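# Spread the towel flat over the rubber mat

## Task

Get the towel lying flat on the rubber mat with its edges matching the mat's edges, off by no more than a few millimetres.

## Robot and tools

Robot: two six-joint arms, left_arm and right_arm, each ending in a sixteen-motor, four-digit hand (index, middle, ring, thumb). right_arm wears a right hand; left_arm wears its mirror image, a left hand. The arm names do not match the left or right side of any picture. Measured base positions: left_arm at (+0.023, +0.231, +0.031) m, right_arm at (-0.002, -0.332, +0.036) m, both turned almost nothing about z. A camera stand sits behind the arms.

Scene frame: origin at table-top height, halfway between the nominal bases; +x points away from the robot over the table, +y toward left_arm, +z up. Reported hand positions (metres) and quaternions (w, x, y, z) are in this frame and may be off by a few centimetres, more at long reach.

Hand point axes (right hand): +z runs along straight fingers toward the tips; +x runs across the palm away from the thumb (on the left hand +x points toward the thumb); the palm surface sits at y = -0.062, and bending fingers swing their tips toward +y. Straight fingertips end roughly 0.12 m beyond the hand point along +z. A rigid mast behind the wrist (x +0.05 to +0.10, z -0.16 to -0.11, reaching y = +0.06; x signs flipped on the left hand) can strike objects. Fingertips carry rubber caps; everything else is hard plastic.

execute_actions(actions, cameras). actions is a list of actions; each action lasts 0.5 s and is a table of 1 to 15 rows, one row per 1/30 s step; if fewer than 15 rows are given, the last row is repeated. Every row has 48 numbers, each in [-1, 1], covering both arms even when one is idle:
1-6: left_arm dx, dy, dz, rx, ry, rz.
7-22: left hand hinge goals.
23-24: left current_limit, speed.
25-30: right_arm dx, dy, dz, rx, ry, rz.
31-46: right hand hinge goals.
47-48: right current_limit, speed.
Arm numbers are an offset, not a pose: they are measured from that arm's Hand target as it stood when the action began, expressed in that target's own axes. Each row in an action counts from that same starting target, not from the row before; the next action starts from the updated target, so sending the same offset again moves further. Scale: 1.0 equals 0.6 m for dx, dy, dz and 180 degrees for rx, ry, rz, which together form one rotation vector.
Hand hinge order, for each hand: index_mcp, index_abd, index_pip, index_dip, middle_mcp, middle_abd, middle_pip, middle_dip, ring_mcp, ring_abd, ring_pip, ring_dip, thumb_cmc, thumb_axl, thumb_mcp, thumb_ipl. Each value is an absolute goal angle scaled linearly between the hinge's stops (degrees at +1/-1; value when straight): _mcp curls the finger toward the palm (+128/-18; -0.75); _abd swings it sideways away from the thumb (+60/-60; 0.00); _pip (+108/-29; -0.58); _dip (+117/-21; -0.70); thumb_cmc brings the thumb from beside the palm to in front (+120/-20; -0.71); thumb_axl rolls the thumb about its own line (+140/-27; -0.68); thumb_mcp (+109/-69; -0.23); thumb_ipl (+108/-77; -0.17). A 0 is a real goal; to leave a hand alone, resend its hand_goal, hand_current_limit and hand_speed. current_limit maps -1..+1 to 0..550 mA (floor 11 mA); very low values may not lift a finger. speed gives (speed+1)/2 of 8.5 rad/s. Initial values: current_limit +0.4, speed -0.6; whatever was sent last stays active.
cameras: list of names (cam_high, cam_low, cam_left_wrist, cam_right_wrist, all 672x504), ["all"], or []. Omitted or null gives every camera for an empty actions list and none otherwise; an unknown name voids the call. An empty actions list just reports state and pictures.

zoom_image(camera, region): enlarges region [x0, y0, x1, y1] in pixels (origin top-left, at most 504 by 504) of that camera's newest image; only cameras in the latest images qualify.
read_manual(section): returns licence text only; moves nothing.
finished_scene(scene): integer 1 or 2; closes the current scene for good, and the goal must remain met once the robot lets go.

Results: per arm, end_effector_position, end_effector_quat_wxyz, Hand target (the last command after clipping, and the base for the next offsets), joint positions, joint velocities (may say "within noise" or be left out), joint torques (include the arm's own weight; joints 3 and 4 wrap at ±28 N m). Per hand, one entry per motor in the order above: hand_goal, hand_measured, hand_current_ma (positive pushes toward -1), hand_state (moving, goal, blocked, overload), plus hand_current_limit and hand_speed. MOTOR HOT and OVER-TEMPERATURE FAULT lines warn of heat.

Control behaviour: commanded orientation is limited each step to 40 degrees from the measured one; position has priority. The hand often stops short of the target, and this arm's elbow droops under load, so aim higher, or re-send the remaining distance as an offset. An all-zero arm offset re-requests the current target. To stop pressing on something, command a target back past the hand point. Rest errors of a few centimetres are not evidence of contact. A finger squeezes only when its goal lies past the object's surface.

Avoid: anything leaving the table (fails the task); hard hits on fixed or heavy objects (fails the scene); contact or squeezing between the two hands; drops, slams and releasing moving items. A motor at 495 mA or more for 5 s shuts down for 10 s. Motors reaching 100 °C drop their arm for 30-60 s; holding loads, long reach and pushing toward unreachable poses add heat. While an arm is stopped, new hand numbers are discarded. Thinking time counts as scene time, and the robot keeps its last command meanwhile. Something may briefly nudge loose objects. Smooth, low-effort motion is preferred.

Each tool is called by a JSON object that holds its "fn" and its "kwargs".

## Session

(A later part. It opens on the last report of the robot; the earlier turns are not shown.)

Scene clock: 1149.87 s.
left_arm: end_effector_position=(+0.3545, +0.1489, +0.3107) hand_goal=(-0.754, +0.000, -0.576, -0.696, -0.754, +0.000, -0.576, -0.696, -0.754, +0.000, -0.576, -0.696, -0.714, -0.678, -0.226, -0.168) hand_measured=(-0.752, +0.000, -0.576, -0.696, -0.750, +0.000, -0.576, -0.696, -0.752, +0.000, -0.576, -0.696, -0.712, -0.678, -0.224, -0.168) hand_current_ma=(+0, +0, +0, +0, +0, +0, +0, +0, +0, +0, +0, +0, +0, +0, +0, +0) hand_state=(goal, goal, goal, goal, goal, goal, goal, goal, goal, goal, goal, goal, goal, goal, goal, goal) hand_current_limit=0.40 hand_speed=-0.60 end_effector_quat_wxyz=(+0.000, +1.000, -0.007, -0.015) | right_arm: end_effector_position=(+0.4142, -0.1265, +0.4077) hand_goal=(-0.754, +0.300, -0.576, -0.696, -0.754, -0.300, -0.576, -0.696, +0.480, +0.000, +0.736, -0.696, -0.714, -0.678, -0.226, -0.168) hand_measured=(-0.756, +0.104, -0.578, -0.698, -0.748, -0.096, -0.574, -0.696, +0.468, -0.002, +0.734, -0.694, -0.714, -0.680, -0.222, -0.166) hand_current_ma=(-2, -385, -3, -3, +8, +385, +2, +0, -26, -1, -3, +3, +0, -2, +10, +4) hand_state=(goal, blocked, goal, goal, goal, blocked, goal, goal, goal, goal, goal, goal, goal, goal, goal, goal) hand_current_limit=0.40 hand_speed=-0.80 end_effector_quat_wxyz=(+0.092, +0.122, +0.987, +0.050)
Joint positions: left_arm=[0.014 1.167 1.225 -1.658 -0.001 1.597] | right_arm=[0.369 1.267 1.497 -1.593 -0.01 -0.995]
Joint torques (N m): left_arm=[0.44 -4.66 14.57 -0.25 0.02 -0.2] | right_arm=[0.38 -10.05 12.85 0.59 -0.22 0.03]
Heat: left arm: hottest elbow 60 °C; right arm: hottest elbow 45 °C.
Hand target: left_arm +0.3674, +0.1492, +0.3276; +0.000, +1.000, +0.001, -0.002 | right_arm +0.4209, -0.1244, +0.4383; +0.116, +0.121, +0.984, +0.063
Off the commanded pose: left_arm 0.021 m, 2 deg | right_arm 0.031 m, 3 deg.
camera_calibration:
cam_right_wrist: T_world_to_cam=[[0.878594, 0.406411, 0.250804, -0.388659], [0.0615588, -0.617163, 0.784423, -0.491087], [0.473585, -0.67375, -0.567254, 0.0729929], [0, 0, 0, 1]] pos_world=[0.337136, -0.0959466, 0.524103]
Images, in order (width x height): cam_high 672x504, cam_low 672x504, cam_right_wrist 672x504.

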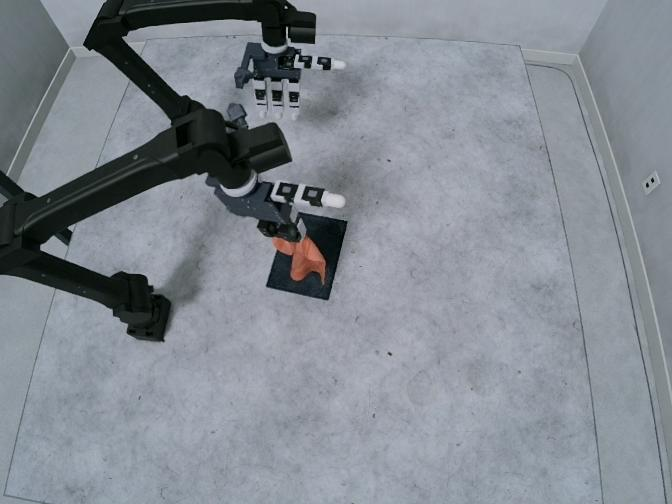

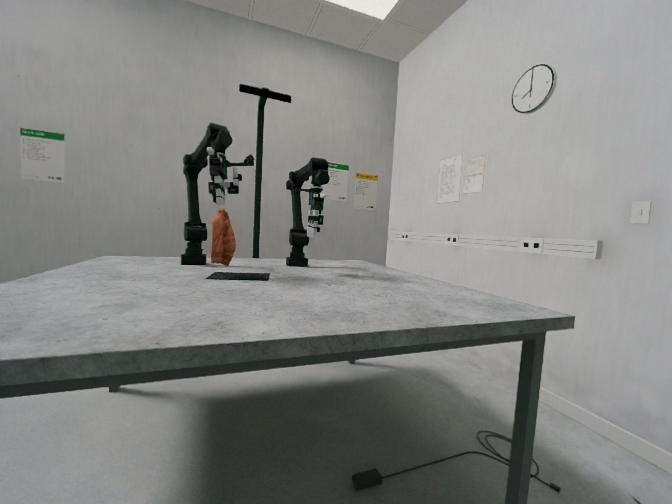

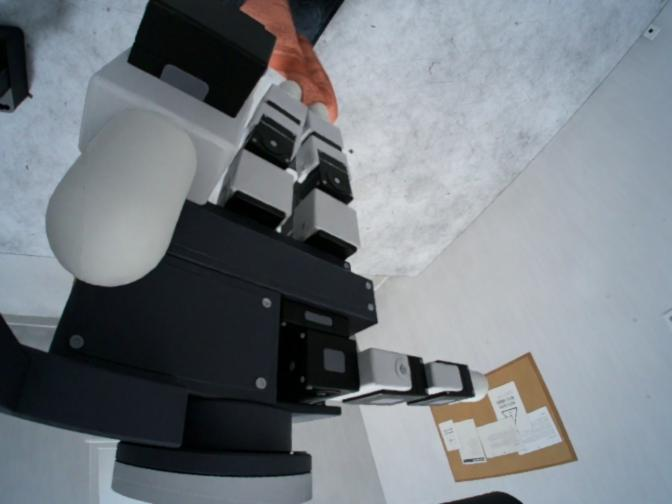

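{"fn": "execute_actions", "kwargs": {"actions": [[[-0.045,-0.15,-0.02,0,0,0,-0.754,0,-0.576,-0.696,-0.754,0,-0.576,-0.696,-0.754,0,-0.576,-0.696,-0.714,-0.678,-0.226,-0.168,0.4,-0.6,0.005,-0.03,0,0,0,0,-0.754,0.3,-0.576,-0.696,-0.754,-0.3,-0.576,-0.696,0.48,0,0.737,-0.696,-0.714,-0.678,-0.226,-0.168,0.4,-0.8]],[[-0.045,-0.15,-0.02,0,0,0,-0.754,0,-0.576,-0.696,-0.754,0,-0.576,-0.696,-0.754,0,-0.576,-0.696,-0.714,-0.678,-0.226,-0.168,0.4,-0.6,0.005,-0.03,0,0,0,0,-0.754,0.3,-0.576,-0.696,-0.754,-0.3,-0.576,-0.696,0.48,0,0.737,-0.696,-0.714,-0.678,-0.226,-0.168,0.4,-0.8]],[[0,0,0,0,0,0,-0.754,0,-0.576,-0.696,-0.754,0,-0.576,-0.696,-0.754,0,-0.576,-0.696,-0.714,-0.678,-0.226,-0.168,0.4,-0.6,0,0,0.04,0,0,0,-0.754,0.3,-0.576,-0.696,-0.754,-0.3,-0.576,-0.696,0.48,0,0.737,-0.696,-0.714,-0.678,-0.226,-0.168,0.4,-0.8]]], "cameras": ["cam_low","cam_high","cam_left_wrist"]}}

{"fn": "zoom_image", "kwargs": {"camera": "cam_low", "region": [160, 150, 310, 300]}}

{"fn": "zoom_image", "kwargs": {"camera": "cam_high", "region": [220, 190, 370, 340]}}

Scene clock: 1196.43 s.
left_arm: end_effector_position=(+0.3089, +0.3209, +0.3330) hand_goal=(-0.754, +0.000, -0.576, -0.696, -0.754, +0.000, -0.576, -0.696, -0.754, +0.000, -0.576, -0.696, -0.714, -0.678, -0.226, -0.168) hand_measured=(-0.752, +0.000, -0.576, -0.696, -0.752, +0.000, -0.576, -0.696, -0.752, +0.000, -0.576, -0.696, -0.714, -0.678, -0.224, -0.168) hand_current_ma=(+0, +0, +0, +0, +0, +0, +0, +0, +0, +0, +0, +0, +0, +0, +0, +0) hand_state=(goal, goal, goal, goal, goal, goal, goal, goal, goal, goal, goal, goal, goal, goal, goal, goal) hand_current_limit=0.40 hand_speed=-0.60 end_effector_quat_wxyz=(-0.022, +0.999, +0.043, +0.007) | right_arm: end_effector_position=(+0.4113, -0.1533, +0.4077) hand_goal=(-0.754, +0.300, -0.576, -0.696, -0.754, -0.300, -0.576, -0.696, +0.480, +0.000, +0.736, -0.696, -0.714, -0.678, -0.226, -0.168) hand_measured=(-0.756, +0.104, -0.578, -0.698, -0.750, -0.096, -0.574, -0.696, +0.468, -0.002, +0.734, -0.694, -0.714, -0.680, -0.222, -0.166) hand_current_ma=(-3, -385, -3, -3, +7, +385, +2, +0, -26, -1, -3, +3, +0, -2, +10, +4) hand_state=(goal, blocked, goal, goal, goal, blocked, goal, goal, goal, goal, goal, goal, goal, goal, goal, goal) hand_current_limit=0.40 hand_speed=-0.80 end_effector_quat_wxyz=(+0.110, +0.122, +0.985, +0.060)
Joint positions: left_arm=[0.58 1.13 1.262 -1.669 -0.031 2.065] | right_arm=[0.297 1.212 1.438 -1.545 -0.03 -1.065]
Joint torques (N m): left_arm=[1.44 -4.6 14.63 -0.2 -0.07 0.14] | right_arm=[-0.09 -9.23 7.94 1.52 -0.25 -0.01]
Heat: left arm: hottest elbow 60 °C; right arm: hottest elbow 45 °C.
Hand target: left_arm +0.3131, +0.3291, +0.3518; +0.000, +1.000, +0.001, -0.002 | right_arm +0.4131, -0.1554, +0.4084; +0.116, +0.121, +0.984, +0.063
Off the commanded pose: left_arm 0.021 m, 5 deg | right_arm 0.003 m, 1 deg.
joint sent to its limit (left arm) — joint 4 (wrist pitch), lower limit; joint 6 (wrist roll), upper limit. The joint targets are off in orientation, not in position.
camera_calibration:
cam_left_wrist: T_world_to_cam=[[-0.808301, 0.584658, 0.06946, 0.00150422], [0.36836, 0.410143, 0.834322, -0.590038], [0.459304, 0.69997, -0.546884, -0.0681742], [0, 0, 0, 1]] pos_world=[0.249875, 0.288841, 0.454894]
Images, in order (width x height): cam_high 672x504, cam_low 672x504, cam_left_wrist 672x504.

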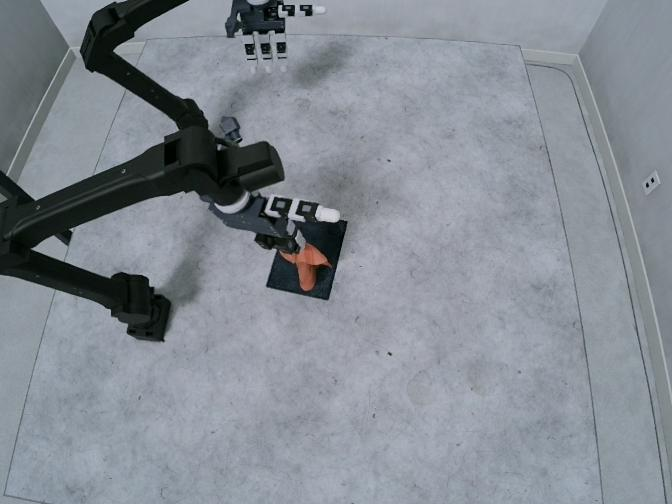

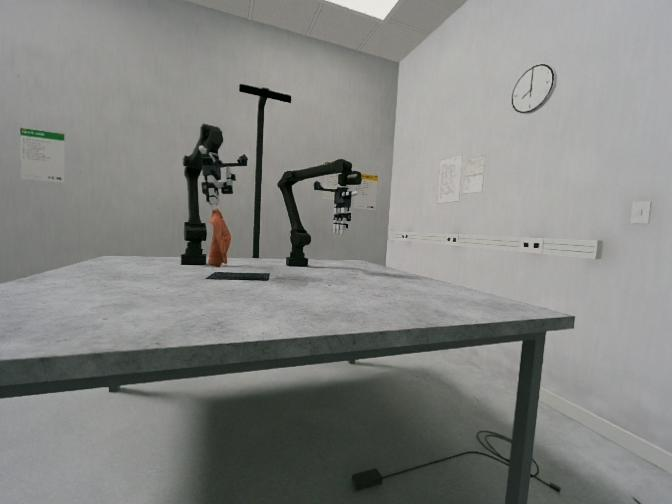

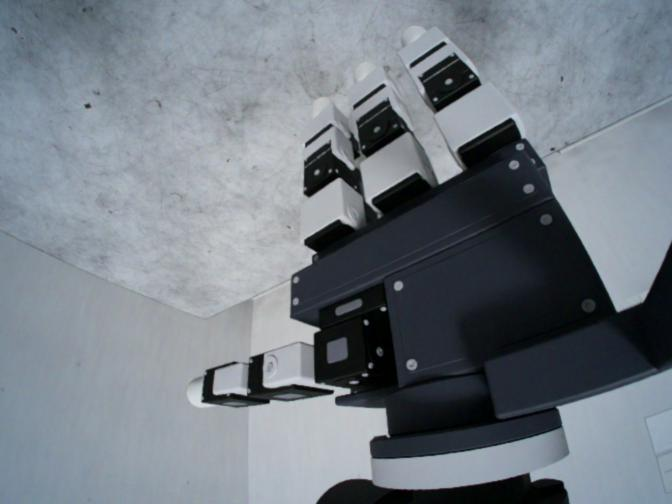

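Scaled by 3.360.

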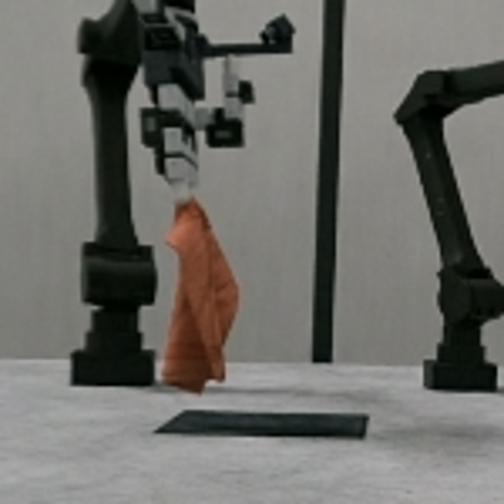

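Scaled by 3.360.

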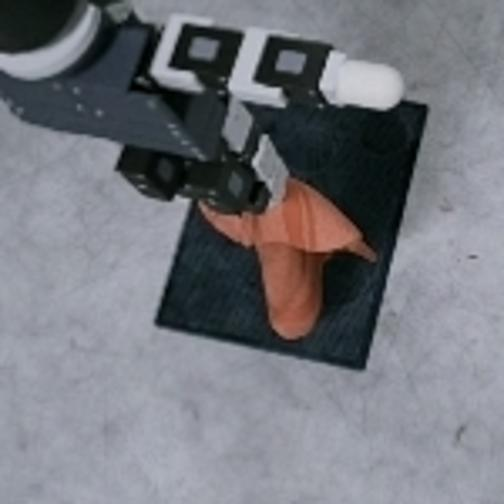

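{"fn": "execute_actions", "kwargs": {"actions": [[[0,0,0,0,0,0,-0.754,0,-0.576,-0.696,-0.754,0,-0.576,-0.696,-0.754,0,-0.576,-0.696,-0.714,-0.678,-0.226,-0.168,0.4,-0.6,-0.0115,-0.0045,0.0415,0.0236,0.035,-0.0083,-0.754,0.3,-0.576,-0.696,-0.754,-0.3,-0.576,-0.696,0.48,0,0.737,-0.696,-0.714,-0.678,-0.226,-0.168,0.4,-0.8]],[[0,0,0,0,0,0,-0.754,0,-0.576,-0.696,-0.754,0,-0.576,-0.696,-0.754,0,-0.576,-0.696,-0.714,-0.678,-0.226,-0.168,0.4,-0.6,-0.009,-0.0048,0.0342,0.0236,0.035,-0.0083,-0.754,0.3,-0.576,-0.696,-0.754,-0.3,-0.576,-0.696,0.48,0,0.737,-0.696,-0.714,-0.678,-0.226,-0.168,0.4,-0.8]]], "cameras": ["cam_low","cam_high"]}}

{"fn": "zoom_image", "kwargs": {"camera": "cam_low", "region": [160, 150, 310, 300]}}

{"fn": "zoom_image", "kwargs": {"camera": "cam_high", "region": [220, 190, 370, 340]}}

Scene clock: 1220.50 s.
left_arm: end_effector_position=(+0.3089, +0.3209, +0.3330) hand_goal=(-0.754, +0.000, -0.576, -0.696, -0.754, +0.000, -0.576, -0.696, -0.754, +0.000, -0.576, -0.696, -0.714, -0.678, -0.226, -0.168) hand_measured=(-0.752, +0.000, -0.576, -0.696, -0.752, +0.000, -0.576, -0.696, -0.752, +0.000, -0.576, -0.696, -0.714, -0.678, -0.224, -0.168) hand_current_ma=(+0, +0, +0, +0, +0, +0, +0, +0, +0, +0, +0, +0, +0, +0, +0, +0) hand_state=(goal, goal, goal, goal, goal, goal, goal, goal, goal, goal, goal, goal, goal, goal, goal, goal) hand_current_limit=0.40 hand_speed=-0.60 end_effector_quat_wxyz=(-0.022, +0.999, +0.042, +0.007) | right_arm: end_effector_position=(+0.4204, -0.1578, +0.3407) hand_goal=(-0.754, +0.300, -0.576, -0.696, -0.754, -0.300, -0.576, -0.696, +0.480, +0.000, +0.736, -0.696, -0.714, -0.678, -0.226, -0.168) hand_measured=(-0.756, +0.104, -0.578, -0.698, -0.750, -0.096, -0.574, -0.696, +0.468, -0.002, +0.734, -0.694, -0.714, -0.680, -0.222, -0.166) hand_current_ma=(-3, -385, -3, -3, +7, +385, +2, +0, -26, -1, -3, +3, +0, -2, +10, +4) hand_state=(goal, blocked, goal, goal, goal, blocked, goal, goal, goal, goal, goal, goal, goal, goal, goal, goal) hand_current_limit=0.40 hand_speed=-0.80 end_effector_quat_wxyz=(-0.006, +0.095, +0.995, +0.003)
Joint positions: left_arm=[0.58 1.13 1.262 -1.669 -0.031 2.065] | right_arm=[0.28 1.383 1.479 -1.677 -0.009 -1.14]
Joint torques (N m): left_arm=[1.61 -4.72 14.56 -0.09 -0.05 0.11] | right_arm=[-0.26 -11.75 12.36 0.12 0.04 -0.06]
Heat: left arm: hottest elbow 56 °C; right arm: hottest elbow 46 °C.
Hand target: left_arm +0.3131, +0.3291, +0.3518; +0.000, +1.000, +0.001, -0.002 | right_arm +0.4322, -0.1602, +0.3655; +0.000, +0.095, +0.995, +0.000
Off the commanded pose: left_arm 0.021 m, 5 deg | right_arm 0.027 m, 1 deg.
joint sent to its limit (left arm) — joint 4 (wrist pitch), lower limit; joint 6 (wrist roll), upper limit. The joint targets are off in orientation, not in position.
joint sent to its limit (right arm) — joint 4 (wrist pitch), lower limit. The joint targets still meet the commanded pose.
Images, in order (width x height): cam_high 672x504, cam_low 672x504.

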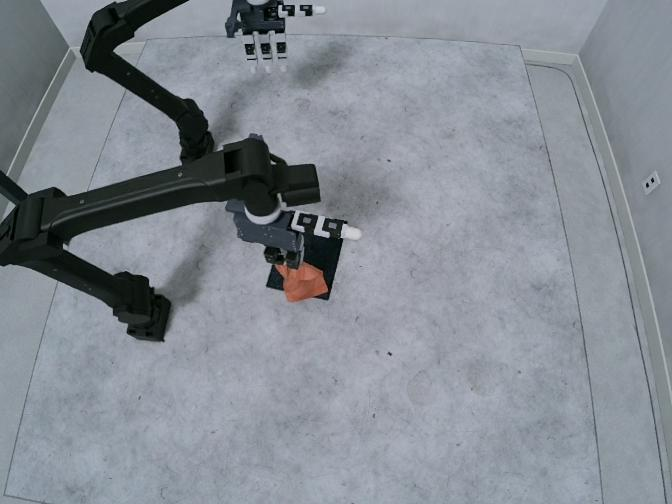

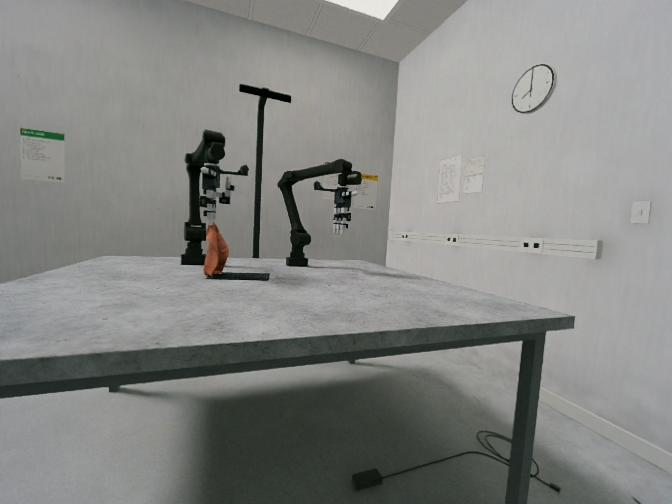

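Scaled by 3.360.

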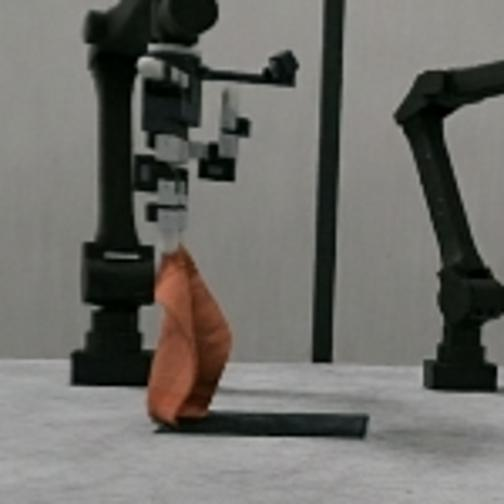

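Scaled by 3.360.

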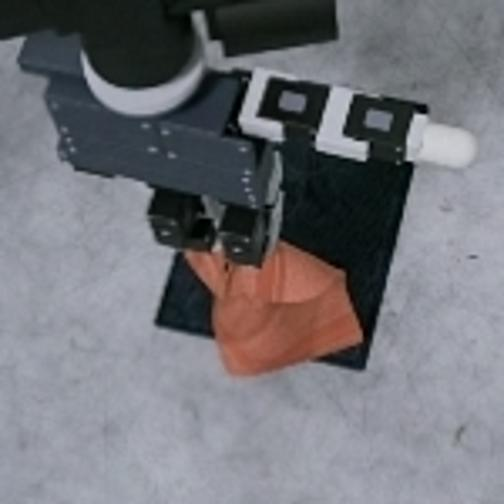

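{"fn": "execute_actions", "kwargs": {"actions": [[[0,0,0,0,0,0,-0.754,0,-0.576,-0.696,-0.754,0,-0.576,-0.696,-0.754,0,-0.576,-0.696,-0.714,-0.678,-0.226,-0.168,0.4,-0.6,-0.001,0.0833,0.075,0,0,0,-0.754,0.3,-0.576,-0.696,-0.754,-0.3,-0.576,-0.696,0.48,0,0.737,-0.696,-0.714,-0.678,-0.226,-0.168,0.4,-0.8]],[[0,0,0,0,0,0,-0.754,0,-0.576,-0.696,-0.754,0,-0.576,-0.696,-0.754,0,-0.576,-0.696,-0.714,-0.678,-0.226,-0.168,0.4,-0.6,-0.001,0.0833,0.08,0,0,0,-0.754,0.3,-0.576,-0.696,-0.754,-0.3,-0.576,-0.696,0.48,0,0.737,-0.696,-0.714,-0.678,-0.226,-0.168,0.4,-0.8]]], "cameras": ["cam_low","cam_high"]}}

{"fn": "zoom_image", "kwargs": {"camera": "cam_low", "region": [160, 150, 310, 300]}}

{"fn": "zoom_image", "kwargs": {"camera": "cam_high", "region": [220, 190, 370, 340]}}

Scene clock: 1230.30 s.
left_arm: end_effector_position=(+0.3089, +0.3209, +0.3330) hand_goal=(-0.754, +0.000, -0.576, -0.696, -0.754, +0.000, -0.576, -0.696, -0.754, +0.000, -0.576, -0.696, -0.714, -0.678, -0.226, -0.168) hand_measured=(-0.752, +0.000, -0.576, -0.696, -0.752, +0.000, -0.576, -0.696, -0.752, +0.000, -0.576, -0.696, -0.714, -0.678, -0.224, -0.168) hand_current_ma=(+0, +0, +0, +0, +0, +0, +0, +0, +0, +0, +0, +0, +0, +0, +0, +0) hand_state=(goal, goal, goal, goal, goal, goal, goal, goal, goal, goal, goal, goal, goal, goal, goal, goal) hand_current_limit=0.40 hand_speed=-0.60 end_effector_quat_wxyz=(-0.022, +0.999, +0.042, +0.007) | right_arm: end_effector_position=(+0.4492, -0.0628, +0.2710) hand_goal=(-0.754, +0.300, -0.576, -0.696, -0.754, -0.300, -0.576, -0.696, +0.480, +0.000, +0.736, -0.696, -0.714, -0.678, -0.226, -0.168) hand_measured=(-0.756, +0.104, -0.578, -0.698, -0.750, -0.096, -0.574, -0.696, +0.468, -0.002, +0.734, -0.694, -0.714, -0.680, -0.222, -0.166) hand_current_ma=(-3, -385, -3, -3, +7, +385, +2, +0, -26, -1, -3, +3, +0, -2, +10, +4) hand_state=(goal, blocked, goal, goal, goal, blocked, goal, goal, goal, goal, goal, goal, goal, goal, goal, goal) hand_current_limit=0.40 hand_speed=-0.80 end_effector_quat_wxyz=(-0.006, +0.090, +0.996, -0.003)
Joint positions: left_arm=[0.58 1.13 1.262 -1.669 -0.031 2.065] | right_arm=[0.471 1.537 1.463 -1.509 -0.001 -0.96]
Joint torques (N m): left_arm=[1.61 -4.95 14.54 0.01 -0.09 0.12] | right_arm=[0.56 -14.39 8.14 0.85 -0.02 0.17]
Heat: left arm: hottest elbow 55 °C; right arm: hottest elbow 46 °C.
Hand target: left_arm +0.3131, +0.3291, +0.3518; +0.000, +1.000, +0.001, -0.002 | right_arm +0.4523, -0.0625, +0.2725; +0.000, +0.096, +0.995, +0.000
Off the commanded pose: left_arm 0.021 m, 5 deg | right_arm 0.003 m, 1 deg.
joint sent to its limit (left arm) — joint 4 (wrist pitch), lower limit; joint 6 (wrist roll), upper limit. The joint targets are off in orientation, not in position.
Images, in order (width x height): cam_high 672x504, cam_low 672x504.

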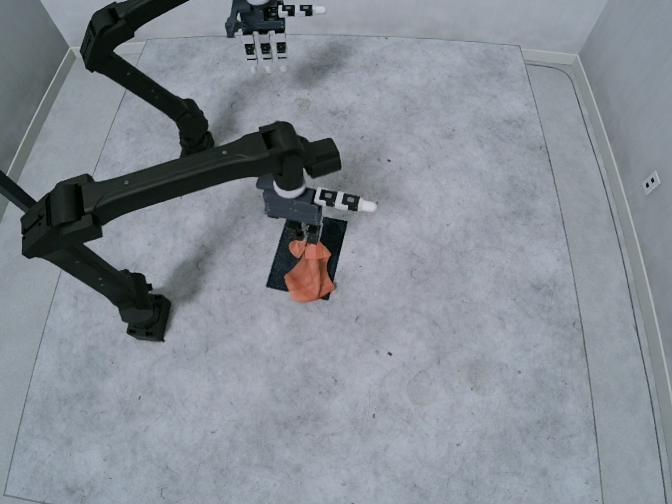

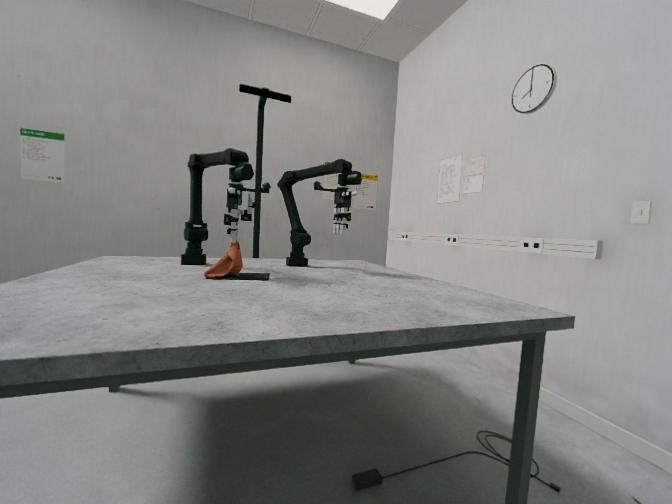

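Scaled by 3.360.

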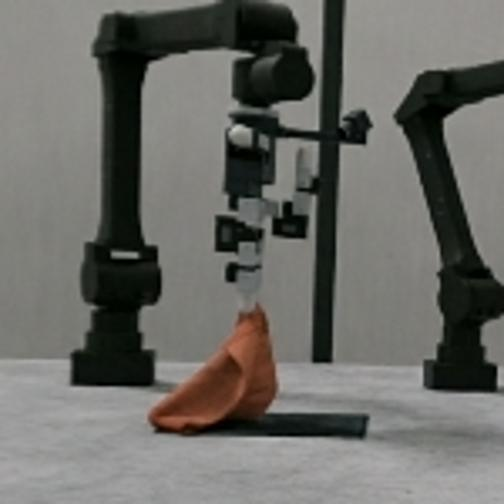

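Scaled by 3.360.

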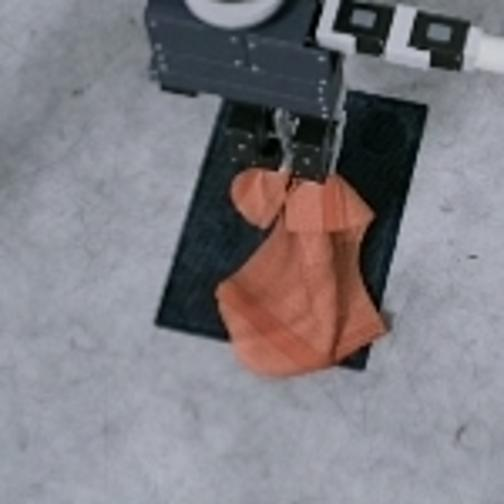

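{"fn": "execute_actions", "kwargs": {"actions": [[[0,0,0,0,0,0,-0.754,0,-0.576,-0.696,-0.754,0,-0.576,-0.696,-0.754,0,-0.576,-0.696,-0.714,-0.678,-0.226,-0.168,0.4,-0.6,-0.001,0.0833,0.075,0,0,0,-0.754,0.3,-0.576,-0.696,-0.754,-0.3,-0.576,-0.696,0.48,0,0.737,-0.696,-0.714,-0.678,-0.226,-0.168,0.4,-0.8]],[[0,0,0,0,0,0,-0.754,0,-0.576,-0.696,-0.754,0,-0.576,-0.696,-0.754,0,-0.576,-0.696,-0.714,-0.678,-0.226,-0.168,0.4,-0.6,-0.001,0.0833,0.075,0,0,0,-0.754,0.3,-0.576,-0.696,-0.754,-0.3,-0.576,-0.696,0.48,0,0.737,-0.696,-0.714,-0.678,-0.226,-0.168,0.4,-0.8]]], "cameras": ["cam_high","cam_low"]}}

{"fn": "zoom_image", "kwargs": {"camera": "cam_high", "region": [220, 180, 400, 315]}}

Scene clock: 1261.93 s.
left_arm: end_effector_position=(+0.3089, +0.3209, +0.3330) hand_goal=(-0.754, +0.000, -0.576, -0.696, -0.754, +0.000, -0.576, -0.696, -0.754, +0.000, -0.576, -0.696, -0.714, -0.678, -0.226, -0.168) hand_measured=(-0.752, +0.000, -0.576, -0.696, -0.752, +0.000, -0.576, -0.696, -0.752, +0.000, -0.576, -0.696, -0.714, -0.678, -0.224, -0.168) hand_current_ma=(+0, +0, +0, +0, +0, +0, +0, +0, +0, +0, +0, +0, +0, +0, +0, +0) hand_state=(goal, goal, goal, goal, goal, goal, goal, goal, goal, goal, goal, goal, goal, goal, goal, goal) hand_current_limit=0.40 hand_speed=-0.60 end_effector_quat_wxyz=(-0.022, +0.999, +0.042, +0.007) | right_arm: end_effector_position=(+0.4622, +0.0292, +0.1680) hand_goal=(-0.754, +0.300, -0.576, -0.696, -0.754, -0.300, -0.576, -0.696, +0.480, +0.000, +0.736, -0.696, -0.714, -0.678, -0.226, -0.168) hand_measured=(-0.756, +0.104, -0.578, -0.698, -0.750, -0.096, -0.574, -0.696, +0.468, -0.002, +0.734, -0.694, -0.714, -0.680, -0.222, -0.166) hand_current_ma=(-3, -385, -3, -3, +7, +385, +2, +0, -26, -1, -3, +3, -1, -2, +10, +4) hand_state=(goal, blocked, goal, goal, goal, blocked, goal, goal, goal, goal, goal, goal, goal, goal, goal, goal) hand_current_limit=0.40 hand_speed=-0.80 end_effector_quat_wxyz=(-0.015, +0.090, +0.996, -0.012)
Joint positions: left_arm=[0.58 1.13 1.262 -1.669 -0.031 2.065] | right_arm=[0.625 1.746 1.455 -1.318 0 -0.805]
Joint torques (N m): left_arm=[1.61 -4.89 14.5 -0.02 -0.07 0.13] | right_arm=[0.67 -18.2 9.58 0.68 -0.08 0.16]
Heat: left arm: hottest elbow 54 °C; right arm: hottest elbow 44 °C.
Hand target: left_arm +0.3131, +0.3291, +0.3518; +0.000, +1.000, +0.001, -0.002 | right_arm +0.4723, +0.0354, +0.1823; -0.001, +0.096, +0.995, +0.000
Off the commanded pose: left_arm 0.021 m, 5 deg | right_arm 0.019 m, 2 deg.
joint sent to its limit (left arm) — joint 4 (wrist pitch), lower limit; joint 6 (wrist roll), upper limit. The joint targets are off in orientation, not in position.
Images, in order (width x height): cam_high 672x504, cam_low 672x504.

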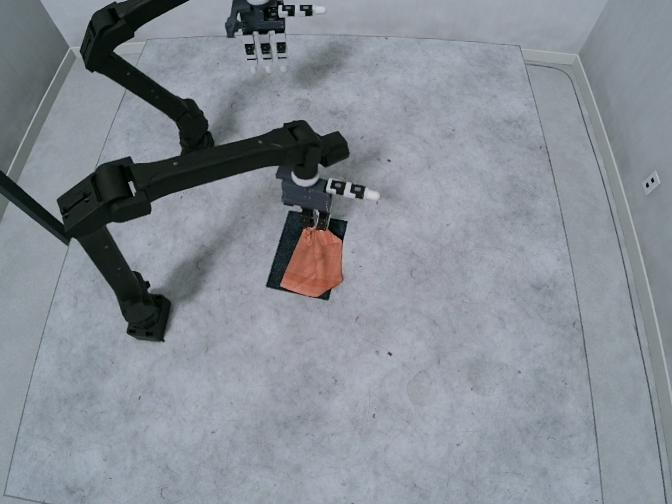

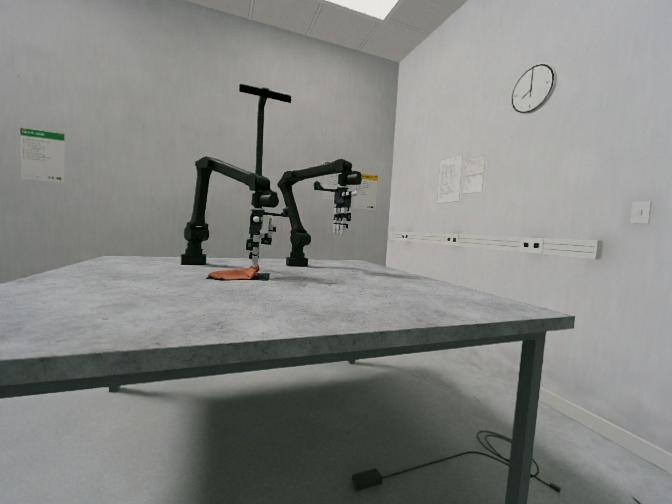

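Scaled by 2.800.

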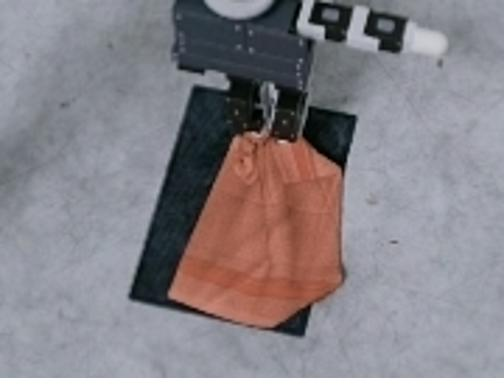

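{"fn": "execute_actions", "kwargs": {"actions": [[[0,0,0,0,0,0,-0.754,0,-0.576,-0.696,-0.754,0,-0.576,-0.696,-0.754,0,-0.576,-0.696,-0.714,-0.678,-0.226,-0.168,0.4,-0.6,0.0045,0.0755,0.067,0,0,0,-0.754,0.3,-0.576,-0.696,-0.754,-0.3,-0.576,-0.696,0.48,0,0.737,-0.696,-0.714,-0.678,-0.226,-0.168,0.4,-0.8]]], "cameras": ["cam_high","cam_low"]}}

{"fn": "zoom_image", "kwargs": {"camera": "cam_high", "region": [220, 180, 400, 315]}}

{"fn": "zoom_image", "kwargs": {"camera": "cam_low", "region": [160, 200, 310, 300]}}

Scene clock: 1269.73 s.
left_arm: end_effector_position=(+0.3089, +0.3209, +0.3330) hand_goal=(-0.754, +0.000, -0.576, -0.696, -0.754, +0.000, -0.576, -0.696, -0.754, +0.000, -0.576, -0.696, -0.714, -0.678, -0.226, -0.168) hand_measured=(-0.752, +0.000, -0.576, -0.696, -0.752, +0.000, -0.576, -0.696, -0.752, +0.000, -0.576, -0.696, -0.714, -0.678, -0.224, -0.168) hand_current_ma=(+0, +0, +0, +0, +0, +0, +0, +0, +0, +0, +0, +0, +0, +0, +0, +0) hand_state=(goal, goal, goal, goal, goal, goal, goal, goal, goal, goal, goal, goal, goal, goal, goal, goal) hand_current_limit=0.40 hand_speed=-0.60 end_effector_quat_wxyz=(-0.022, +0.999, +0.042, +0.007) | right_arm: end_effector_position=(+0.4659, +0.0669, +0.1372) hand_goal=(-0.754, +0.300, -0.576, -0.696, -0.754, -0.300, -0.576, -0.696, +0.480, +0.000, +0.736, -0.696, -0.714, -0.678, -0.226, -0.168) hand_measured=(-0.764, +0.104, -0.586, -0.704, -0.758, -0.098, -0.582, -0.702, +0.468, -0.002, +0.734, -0.694, -0.714, -0.680, -0.222, -0.166) hand_current_ma=(-19, -385, -18, -13, -4, +385, -9, -11, -26, -1, -3, +3, +0, -2, +10, +4) hand_state=(goal, blocked, goal, goal, goal, blocked, goal, goal, goal, goal, goal, goal, goal, goal, goal, goal) hand_current_limit=0.40 hand_speed=-0.80 end_effector_quat_wxyz=(-0.009, +0.093, +0.996, -0.010)
Joint positions: left_arm=[0.58 1.13 1.262 -1.669 -0.031 2.065] | right_arm=[0.682 1.825 1.479 -1.252 0.004 -0.743]
Joint torques (N m): left_arm=[1.49 -4.95 14.65 -0.14 -0.09 0.14] | right_arm=[0.97 -16.67 10.77 0.73 -0.2 0.17]
Heat: left arm: hottest elbow 54 °C; right arm: hottest elbow 44 °C.
Hand target: left_arm +0.3131, +0.3291, +0.3518; +0.000, +1.000, +0.001, -0.002 | right_arm +0.4784, +0.0804, +0.1421; +0.000, +0.096, +0.995, +0.000
Off the commanded pose: left_arm 0.021 m, 5 deg | right_arm 0.019 m, 2 deg.
joint sent to its limit (left arm) — joint 4 (wrist pitch), lower limit; joint 6 (wrist roll), upper limit. The joint targets are off in orientation, not in position.
Images, in order (width x height): cam_high 672x504, cam_low 672x504.

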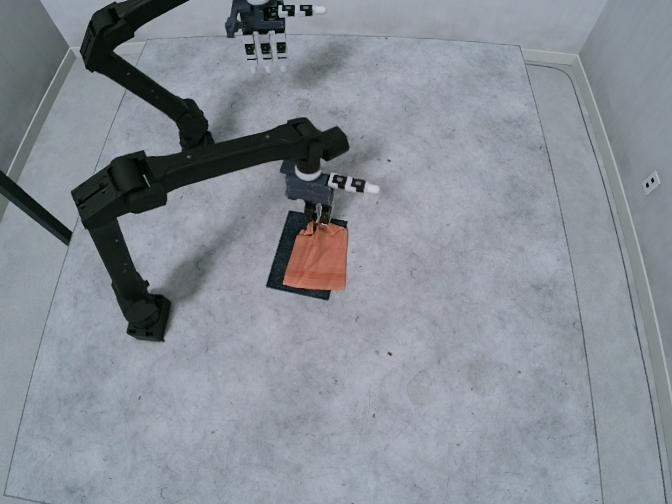

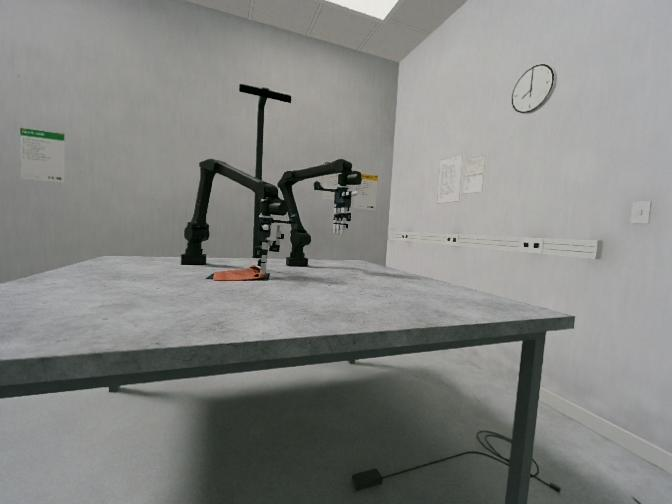

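Scaled by 2.800.

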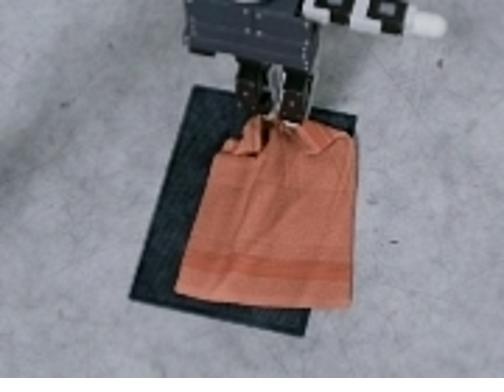

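Scaled by 3.360.

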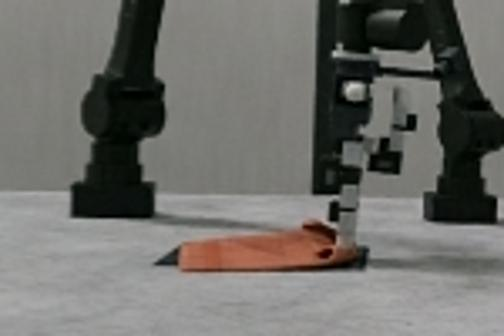

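{"fn": "execute_actions", "kwargs": {"actions": [[[0,0,0,0,0,0,-0.754,0,-0.576,-0.696,-0.754,0,-0.576,-0.696,-0.754,0,-0.576,-0.696,-0.714,-0.678,-0.226,-0.168,0.4,-0.6,0,-0.068,-0.13,0,0,0,-0.754,0.3,-0.576,-0.696,-0.754,-0.3,-0.576,-0.696,0.48,0,0.737,-0.696,-0.714,-0.678,-0.226,-0.168,0.4,-0.8]],[[0,0,0,0,0,0,-0.754,0,-0.576,-0.696,-0.754,0,-0.576,-0.696,-0.754,0,-0.576,-0.696,-0.714,-0.678,-0.226,-0.168,0.4,-0.6,0.0136,-0.1046,-0.1333,0,0,0,-0.754,0.3,-0.576,-0.696,-0.754,-0.3,-0.576,-0.696,0.48,0,0.737,-0.696,-0.714,-0.678,-0.226,-0.168,0.4,-0.8]],[[0,0,0,0,0,0,-0.754,0,-0.576,-0.696,-0.754,0,-0.576,-0.696,-0.754,0,-0.576,-0.696,-0.714,-0.678,-0.226,-0.168,0.4,-0.6,0.0136,-0.1046,-0.075,0,0,0,-0.754,0.3,-0.576,-0.696,-0.754,-0.3,-0.576,-0.696,0.48,0,0.737,-0.696,-0.714,-0.678,-0.226,-0.168,0.4,-0.8]],[[0,0,0,0,0,0,-0.754,0,-0.576,-0.696,-0.754,0,-0.576,-0.696,-0.754,0,-0.576,-0.696,-0.714,-0.678,-0.226,-0.168,0.4,-0.6,0.0068,-0.0523,0,0,0,0.039,-0.754,0.3,-0.576,-0.696,-0.754,-0.3,-0.576,-0.696,0.48,0,0.737,-0.696,-0.714,-0.678,-0.226,-0.168,0.4,-0.8]]], "cameras": ["cam_high","cam_low"]}}

{"fn": "zoom_image", "kwargs": {"camera": "cam_high", "region": [220, 180, 400, 315]}}

{"fn": "zoom_image", "kwargs": {"camera": "cam_low", "region": [160, 180, 340, 300]}}

Scene clock: 1295.47 s.
left_arm: end_effector_position=(+0.3089, +0.3209, +0.3330) hand_goal=(-0.754, +0.000, -0.576, -0.696, -0.754, +0.000, -0.576, -0.696, -0.754, +0.000, -0.576, -0.696, -0.714, -0.678, -0.226, -0.168) hand_measured=(-0.752, +0.000, -0.576, -0.696, -0.752, +0.000, -0.576, -0.696, -0.752, +0.000, -0.576, -0.696, -0.714, -0.678, -0.224, -0.168) hand_current_ma=(+0, +0, +0, +0, +0, +0, +0, +0, +0, +0, +0, +0, +0, +0, +0, +0) hand_state=(goal, goal, goal, goal, goal, goal, goal, goal, goal, goal, goal, goal, goal, goal, goal, goal) hand_current_limit=0.40 hand_speed=-0.60 end_effector_quat_wxyz=(-0.022, +0.999, +0.042, +0.007) | right_arm: end_effector_position=(+0.4224, -0.1038, +0.3458) hand_goal=(-0.754, +0.300, -0.576, -0.696, -0.754, -0.300, -0.576, -0.696, +0.480, +0.000, +0.736, -0.696, -0.714, -0.678, -0.226, -0.168) hand_measured=(-0.754, +0.104, -0.580, -0.702, -0.748, -0.098, -0.576, -0.698, +0.468, -0.002, +0.734, -0.694, -0.714, -0.680, -0.222, -0.166) hand_current_ma=(+0, -385, -5, -8, +9, +385, +1, -1, -26, -1, -3, +3, +0, -2, +10, +4) hand_state=(goal, blocked, goal, goal, goal, blocked, goal, goal, goal, goal, goal, goal, goal, goal, goal, goal) hand_current_limit=0.40 hand_speed=-0.80 end_effector_quat_wxyz=(+0.003, +0.147, +0.989, +0.001)
Joint positions: left_arm=[0.58 1.13 1.262 -1.669 -0.031 2.065] | right_arm=[0.428 1.405 1.514 -1.673 0.002 -0.889]
Joint torques (N m): left_arm=[1.49 -5.01 14.5 -0.13 -0.08 0.13] | right_arm=[-0.15 -12.4 7.43 0.16 -0.12 0.11]
Heat: left arm: hottest elbow 54 °C; right arm: hottest elbow 45 °C.
Hand target: left_arm +0.3131, +0.3291, +0.3518; +0.000, +1.000, +0.001, -0.002 | right_arm +0.4209, -0.1097, +0.3451; +0.000, +0.156, +0.988, +0.000
Off the commanded pose: left_arm 0.021 m, 5 deg | right_arm 0.006 m, 1 deg.
joint sent to its limit (left arm) — joint 4 (wrist pitch), lower limit; joint 6 (wrist roll), upper limit. The joint targets are off in orientation, not in position.
Images, in order (width x height): cam_high 672x504, cam_low 672x504.

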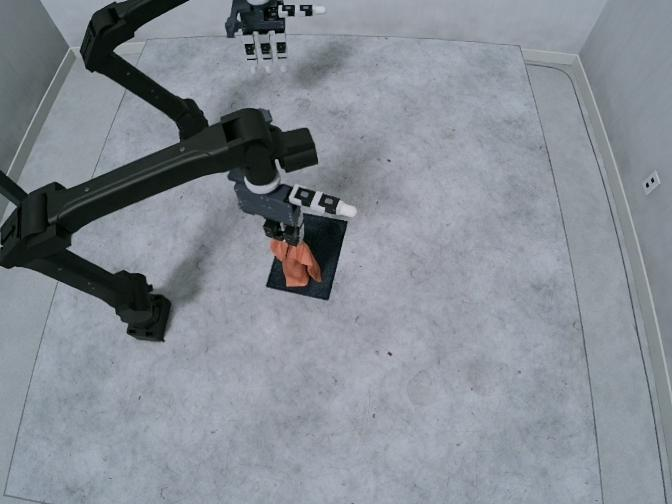

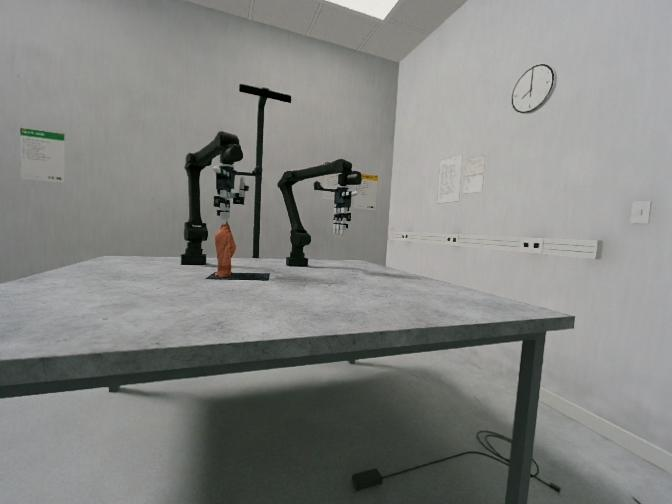

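Scaled by 2.800.

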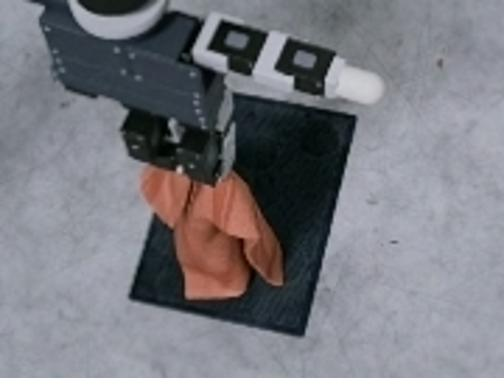

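Scaled by 2.800.

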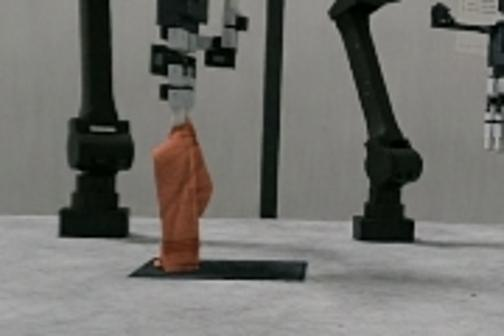

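{"fn": "execute_actions", "kwargs": {"actions": [[[0,0,0,0,0,0,-0.754,0,-0.576,-0.696,-0.754,0,-0.576,-0.696,-0.754,0,-0.576,-0.696,-0.714,-0.678,-0.226,-0.168,0.4,-0.6,-0.0186,-0.0465,0,0,0,0,-0.754,0.3,-0.576,-0.696,-0.754,-0.3,-0.576,-0.696,0.48,0,0.737,-0.696,-0.714,-0.678,-0.226,-0.168,0.4,-0.8]],[[0,0,0,0,0,0,-0.754,0,-0.576,-0.696,-0.754,0,-0.576,-0.696,-0.754,0,-0.576,-0.696,-0.714,-0.678,-0.226,-0.168,0.4,-0.6,0.0111,0.091,0.0833,0,0,0,-0.754,0.3,-0.576,-0.696,-0.754,-0.3,-0.576,-0.696,0.48,0,0.737,-0.696,-0.714,-0.678,-0.226,-0.168,0.4,-0.8]],[[0,0,0,0,0,0,-0.754,0,-0.576,-0.696,-0.754,0,-0.576,-0.696,-0.754,0,-0.576,-0.696,-0.714,-0.678,-0.226,-0.168,0.4,-0.6,0.0111,0.091,0.0833,0,0,0,-0.754,0.3,-0.576,-0.696,-0.754,-0.3,-0.576,-0.696,0.48,0,0.737,-0.696,-0.714,-0.678,-0.226,-0.168,0.4,-0.8]]], "cameras": ["cam_high"]}}

{"fn": "zoom_image", "kwargs": {"camera": "cam_high", "region": [220, 180, 400, 315]}}

Scene clock: 1316.43 s.
left_arm: end_effector_position=(+0.3089, +0.3209, +0.3330) hand_goal=(-0.754, +0.000, -0.576, -0.696, -0.754, +0.000, -0.576, -0.696, -0.754, +0.000, -0.576, -0.696, -0.714, -0.678, -0.226, -0.168) hand_measured=(-0.752, +0.000, -0.576, -0.696, -0.752, +0.000, -0.576, -0.696, -0.752, +0.000, -0.576, -0.696, -0.714, -0.678, -0.224, -0.168) hand_current_ma=(+0, +0, +0, +0, +0, +0, +0, +0, +0, +0, +0, +0, +0, +0, +0, +0) hand_state=(goal, goal, goal, goal, goal, goal, goal, goal, goal, goal, goal, goal, goal, goal, goal, goal) hand_current_limit=0.40 hand_speed=-0.60 end_effector_quat_wxyz=(-0.022, +0.999, +0.042, +0.007) | right_arm: end_effector_position=(+0.4400, -0.0324, +0.2399) hand_goal=(-0.754, +0.300, -0.576, -0.696, -0.754, -0.300, -0.576, -0.696, +0.480, +0.000, +0.736, -0.696, -0.714, -0.678, -0.226, -0.168) hand_measured=(-0.756, +0.104, -0.580, -0.702, -0.750, -0.098, -0.576, -0.698, +0.468, -0.002, +0.734, -0.694, -0.714, -0.680, -0.222, -0.166) hand_current_ma=(-1, -385, -5, -8, +7, +385, +1, -1, -26, -1, -3, +3, +0, -2, +10, +4) hand_state=(goal, blocked, goal, goal, goal, blocked, goal, goal, goal, goal, goal, goal, goal, goal, goal, goal) hand_current_limit=0.40 hand_speed=-0.80 end_effector_quat_wxyz=(-0.008, +0.151, +0.989, -0.006)
Joint positions: left_arm=[0.58 1.13 1.262 -1.669 -0.031 2.065] | right_arm=[0.559 1.55 1.398 -1.439 0 -0.749]
Joint torques (N m): left_arm=[1.32 -4.78 14.54 -0.09 -0.08 0.14] | right_arm=[0.56 -15.09 8.18 0.84 -0.02 0.17]
Heat: left arm: hottest elbow 54 °C; right arm: hottest elbow 44 °C.
Hand target: left_arm +0.3131, +0.3291, +0.3518; +0.000, +1.000, +0.001, -0.002 | right_arm +0.4437, -0.0318, +0.2451; +0.000, +0.156, +0.988, +0.000
Off the commanded pose: left_arm 0.021 m, 5 deg | right_arm 0.007 m, 1 deg.
joint sent to its limit (left arm) — joint 4 (wrist pitch), lower limit; joint 6 (wrist roll), upper limit. The joint targets are off in orientation, not in position.
Images, in order (width x height): cam_high 672x504.

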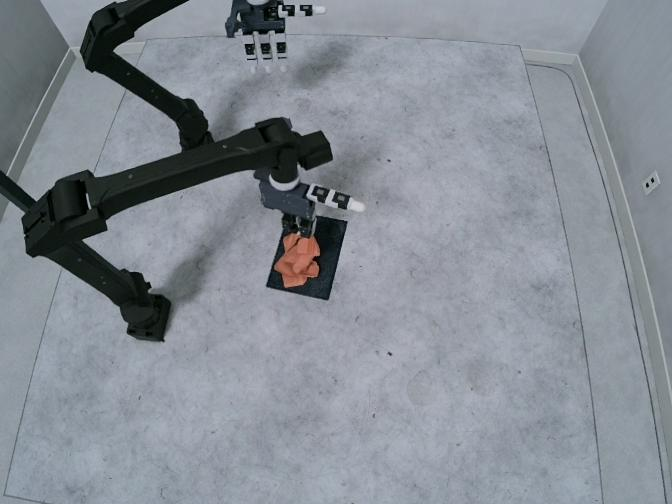

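Scaled by 2.800.

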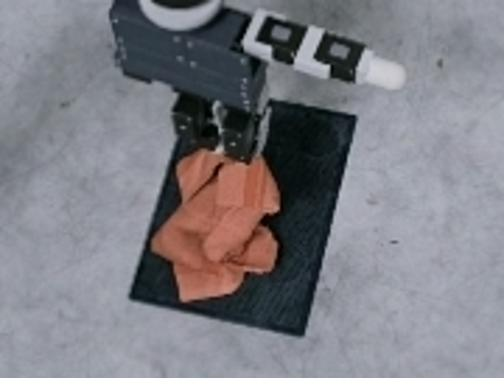

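{"fn": "execute_actions", "kwargs": {"actions": [[[0,0,0,0,0,0,-0.754,0,-0.576,-0.696,-0.754,0,-0.576,-0.696,-0.754,0,-0.576,-0.696,-0.714,-0.678,-0.226,-0.168,0.4,-0.6,0.0151,0.124,0.033,0,0,0,-0.754,0.3,-0.576,-0.696,-0.754,-0.3,-0.576,-0.696,0.48,0,0.737,-0.696,-0.714,-0.678,-0.226,-0.168,0.4,-0.8]]], "cameras": ["cam_high"]}}

{"fn": "zoom_image", "kwargs": {"camera": "cam_high", "region": [220, 180, 400, 315]}}

Scene clock: 1321.93 s.
left_arm: end_effector_position=(+0.3089, +0.3209, +0.3330) hand_goal=(-0.754, +0.000, -0.576, -0.696, -0.754, +0.000, -0.576, -0.696, -0.754, +0.000, -0.576, -0.696, -0.714, -0.678, -0.226, -0.168) hand_measured=(-0.752, +0.000, -0.576, -0.696, -0.752, +0.000, -0.576, -0.696, -0.752, +0.000, -0.576, -0.696, -0.714, -0.678, -0.224, -0.168) hand_current_ma=(+0, +0, +0, +0, +0, +0, +0, +0, +0, +0, +0, +0, +0, +0, +0, +0) hand_state=(goal, goal, goal, goal, goal, goal, goal, goal, goal, goal, goal, goal, goal, goal, goal, goal) hand_current_limit=0.40 hand_speed=-0.60 end_effector_quat_wxyz=(-0.022, +0.999, +0.042, +0.007) | right_arm: end_effector_position=(+0.4382, +0.0340, +0.1977) hand_goal=(-0.754, +0.300, -0.576, -0.696, -0.754, -0.300, -0.576, -0.696, +0.480, +0.000, +0.736, -0.696, -0.714, -0.678, -0.226, -0.168) hand_measured=(-0.756, +0.104, -0.580, -0.702, -0.750, -0.098, -0.576, -0.698, +0.468, -0.002, +0.734, -0.694, -0.714, -0.680, -0.222, -0.166) hand_current_ma=(-1, -385, -5, -8, +7, +385, +1, -1, -26, -1, -3, +3, +0, -2, +10, +4) hand_state=(goal, blocked, goal, goal, goal, blocked, goal, goal, goal, goal, goal, goal, goal, goal, goal, goal) hand_current_limit=0.40 hand_speed=-0.80 end_effector_quat_wxyz=(-0.023, +0.148, +0.989, -0.021)
Joint positions: left_arm=[0.58 1.13 1.262 -1.669 -0.031 2.065] | right_arm=[0.677 1.686 1.46 -1.407 -0.003 -0.638]
Joint torques (N m): left_arm=[1.55 -4.84 14.6 -0.06 -0.07 0.12] | right_arm=[0.03 -17.38 11.84 0.36 0.11 0.14]
Heat: left arm: hottest elbow 54 °C; right arm: hottest elbow 44 °C.
Hand target: left_arm +0.3131, +0.3291, +0.3518; +0.000, +1.000, +0.001, -0.002 | right_arm +0.4582, +0.0417, +0.2252; +0.000, +0.156, +0.988, +0.000
Off the commanded pose: left_arm 0.021 m, 5 deg | right_arm 0.035 m, 4 deg.
joint sent to its limit (left arm) — joint 4 (wrist pitch), lower limit; joint 6 (wrist roll), upper limit. The joint targets are off in orientation, not in position.
Images, in order (width x height): cam_high 672x504.

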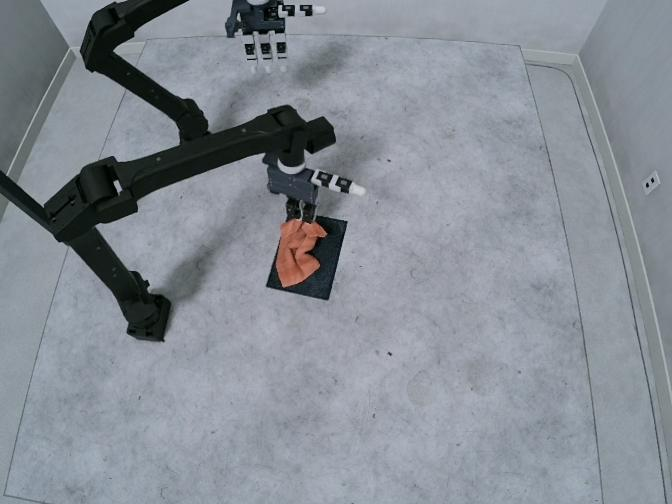

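Scaled by 2.800.

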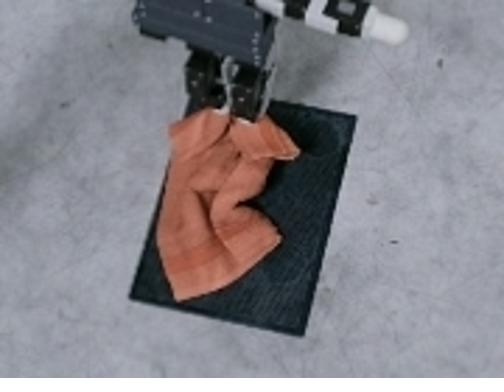

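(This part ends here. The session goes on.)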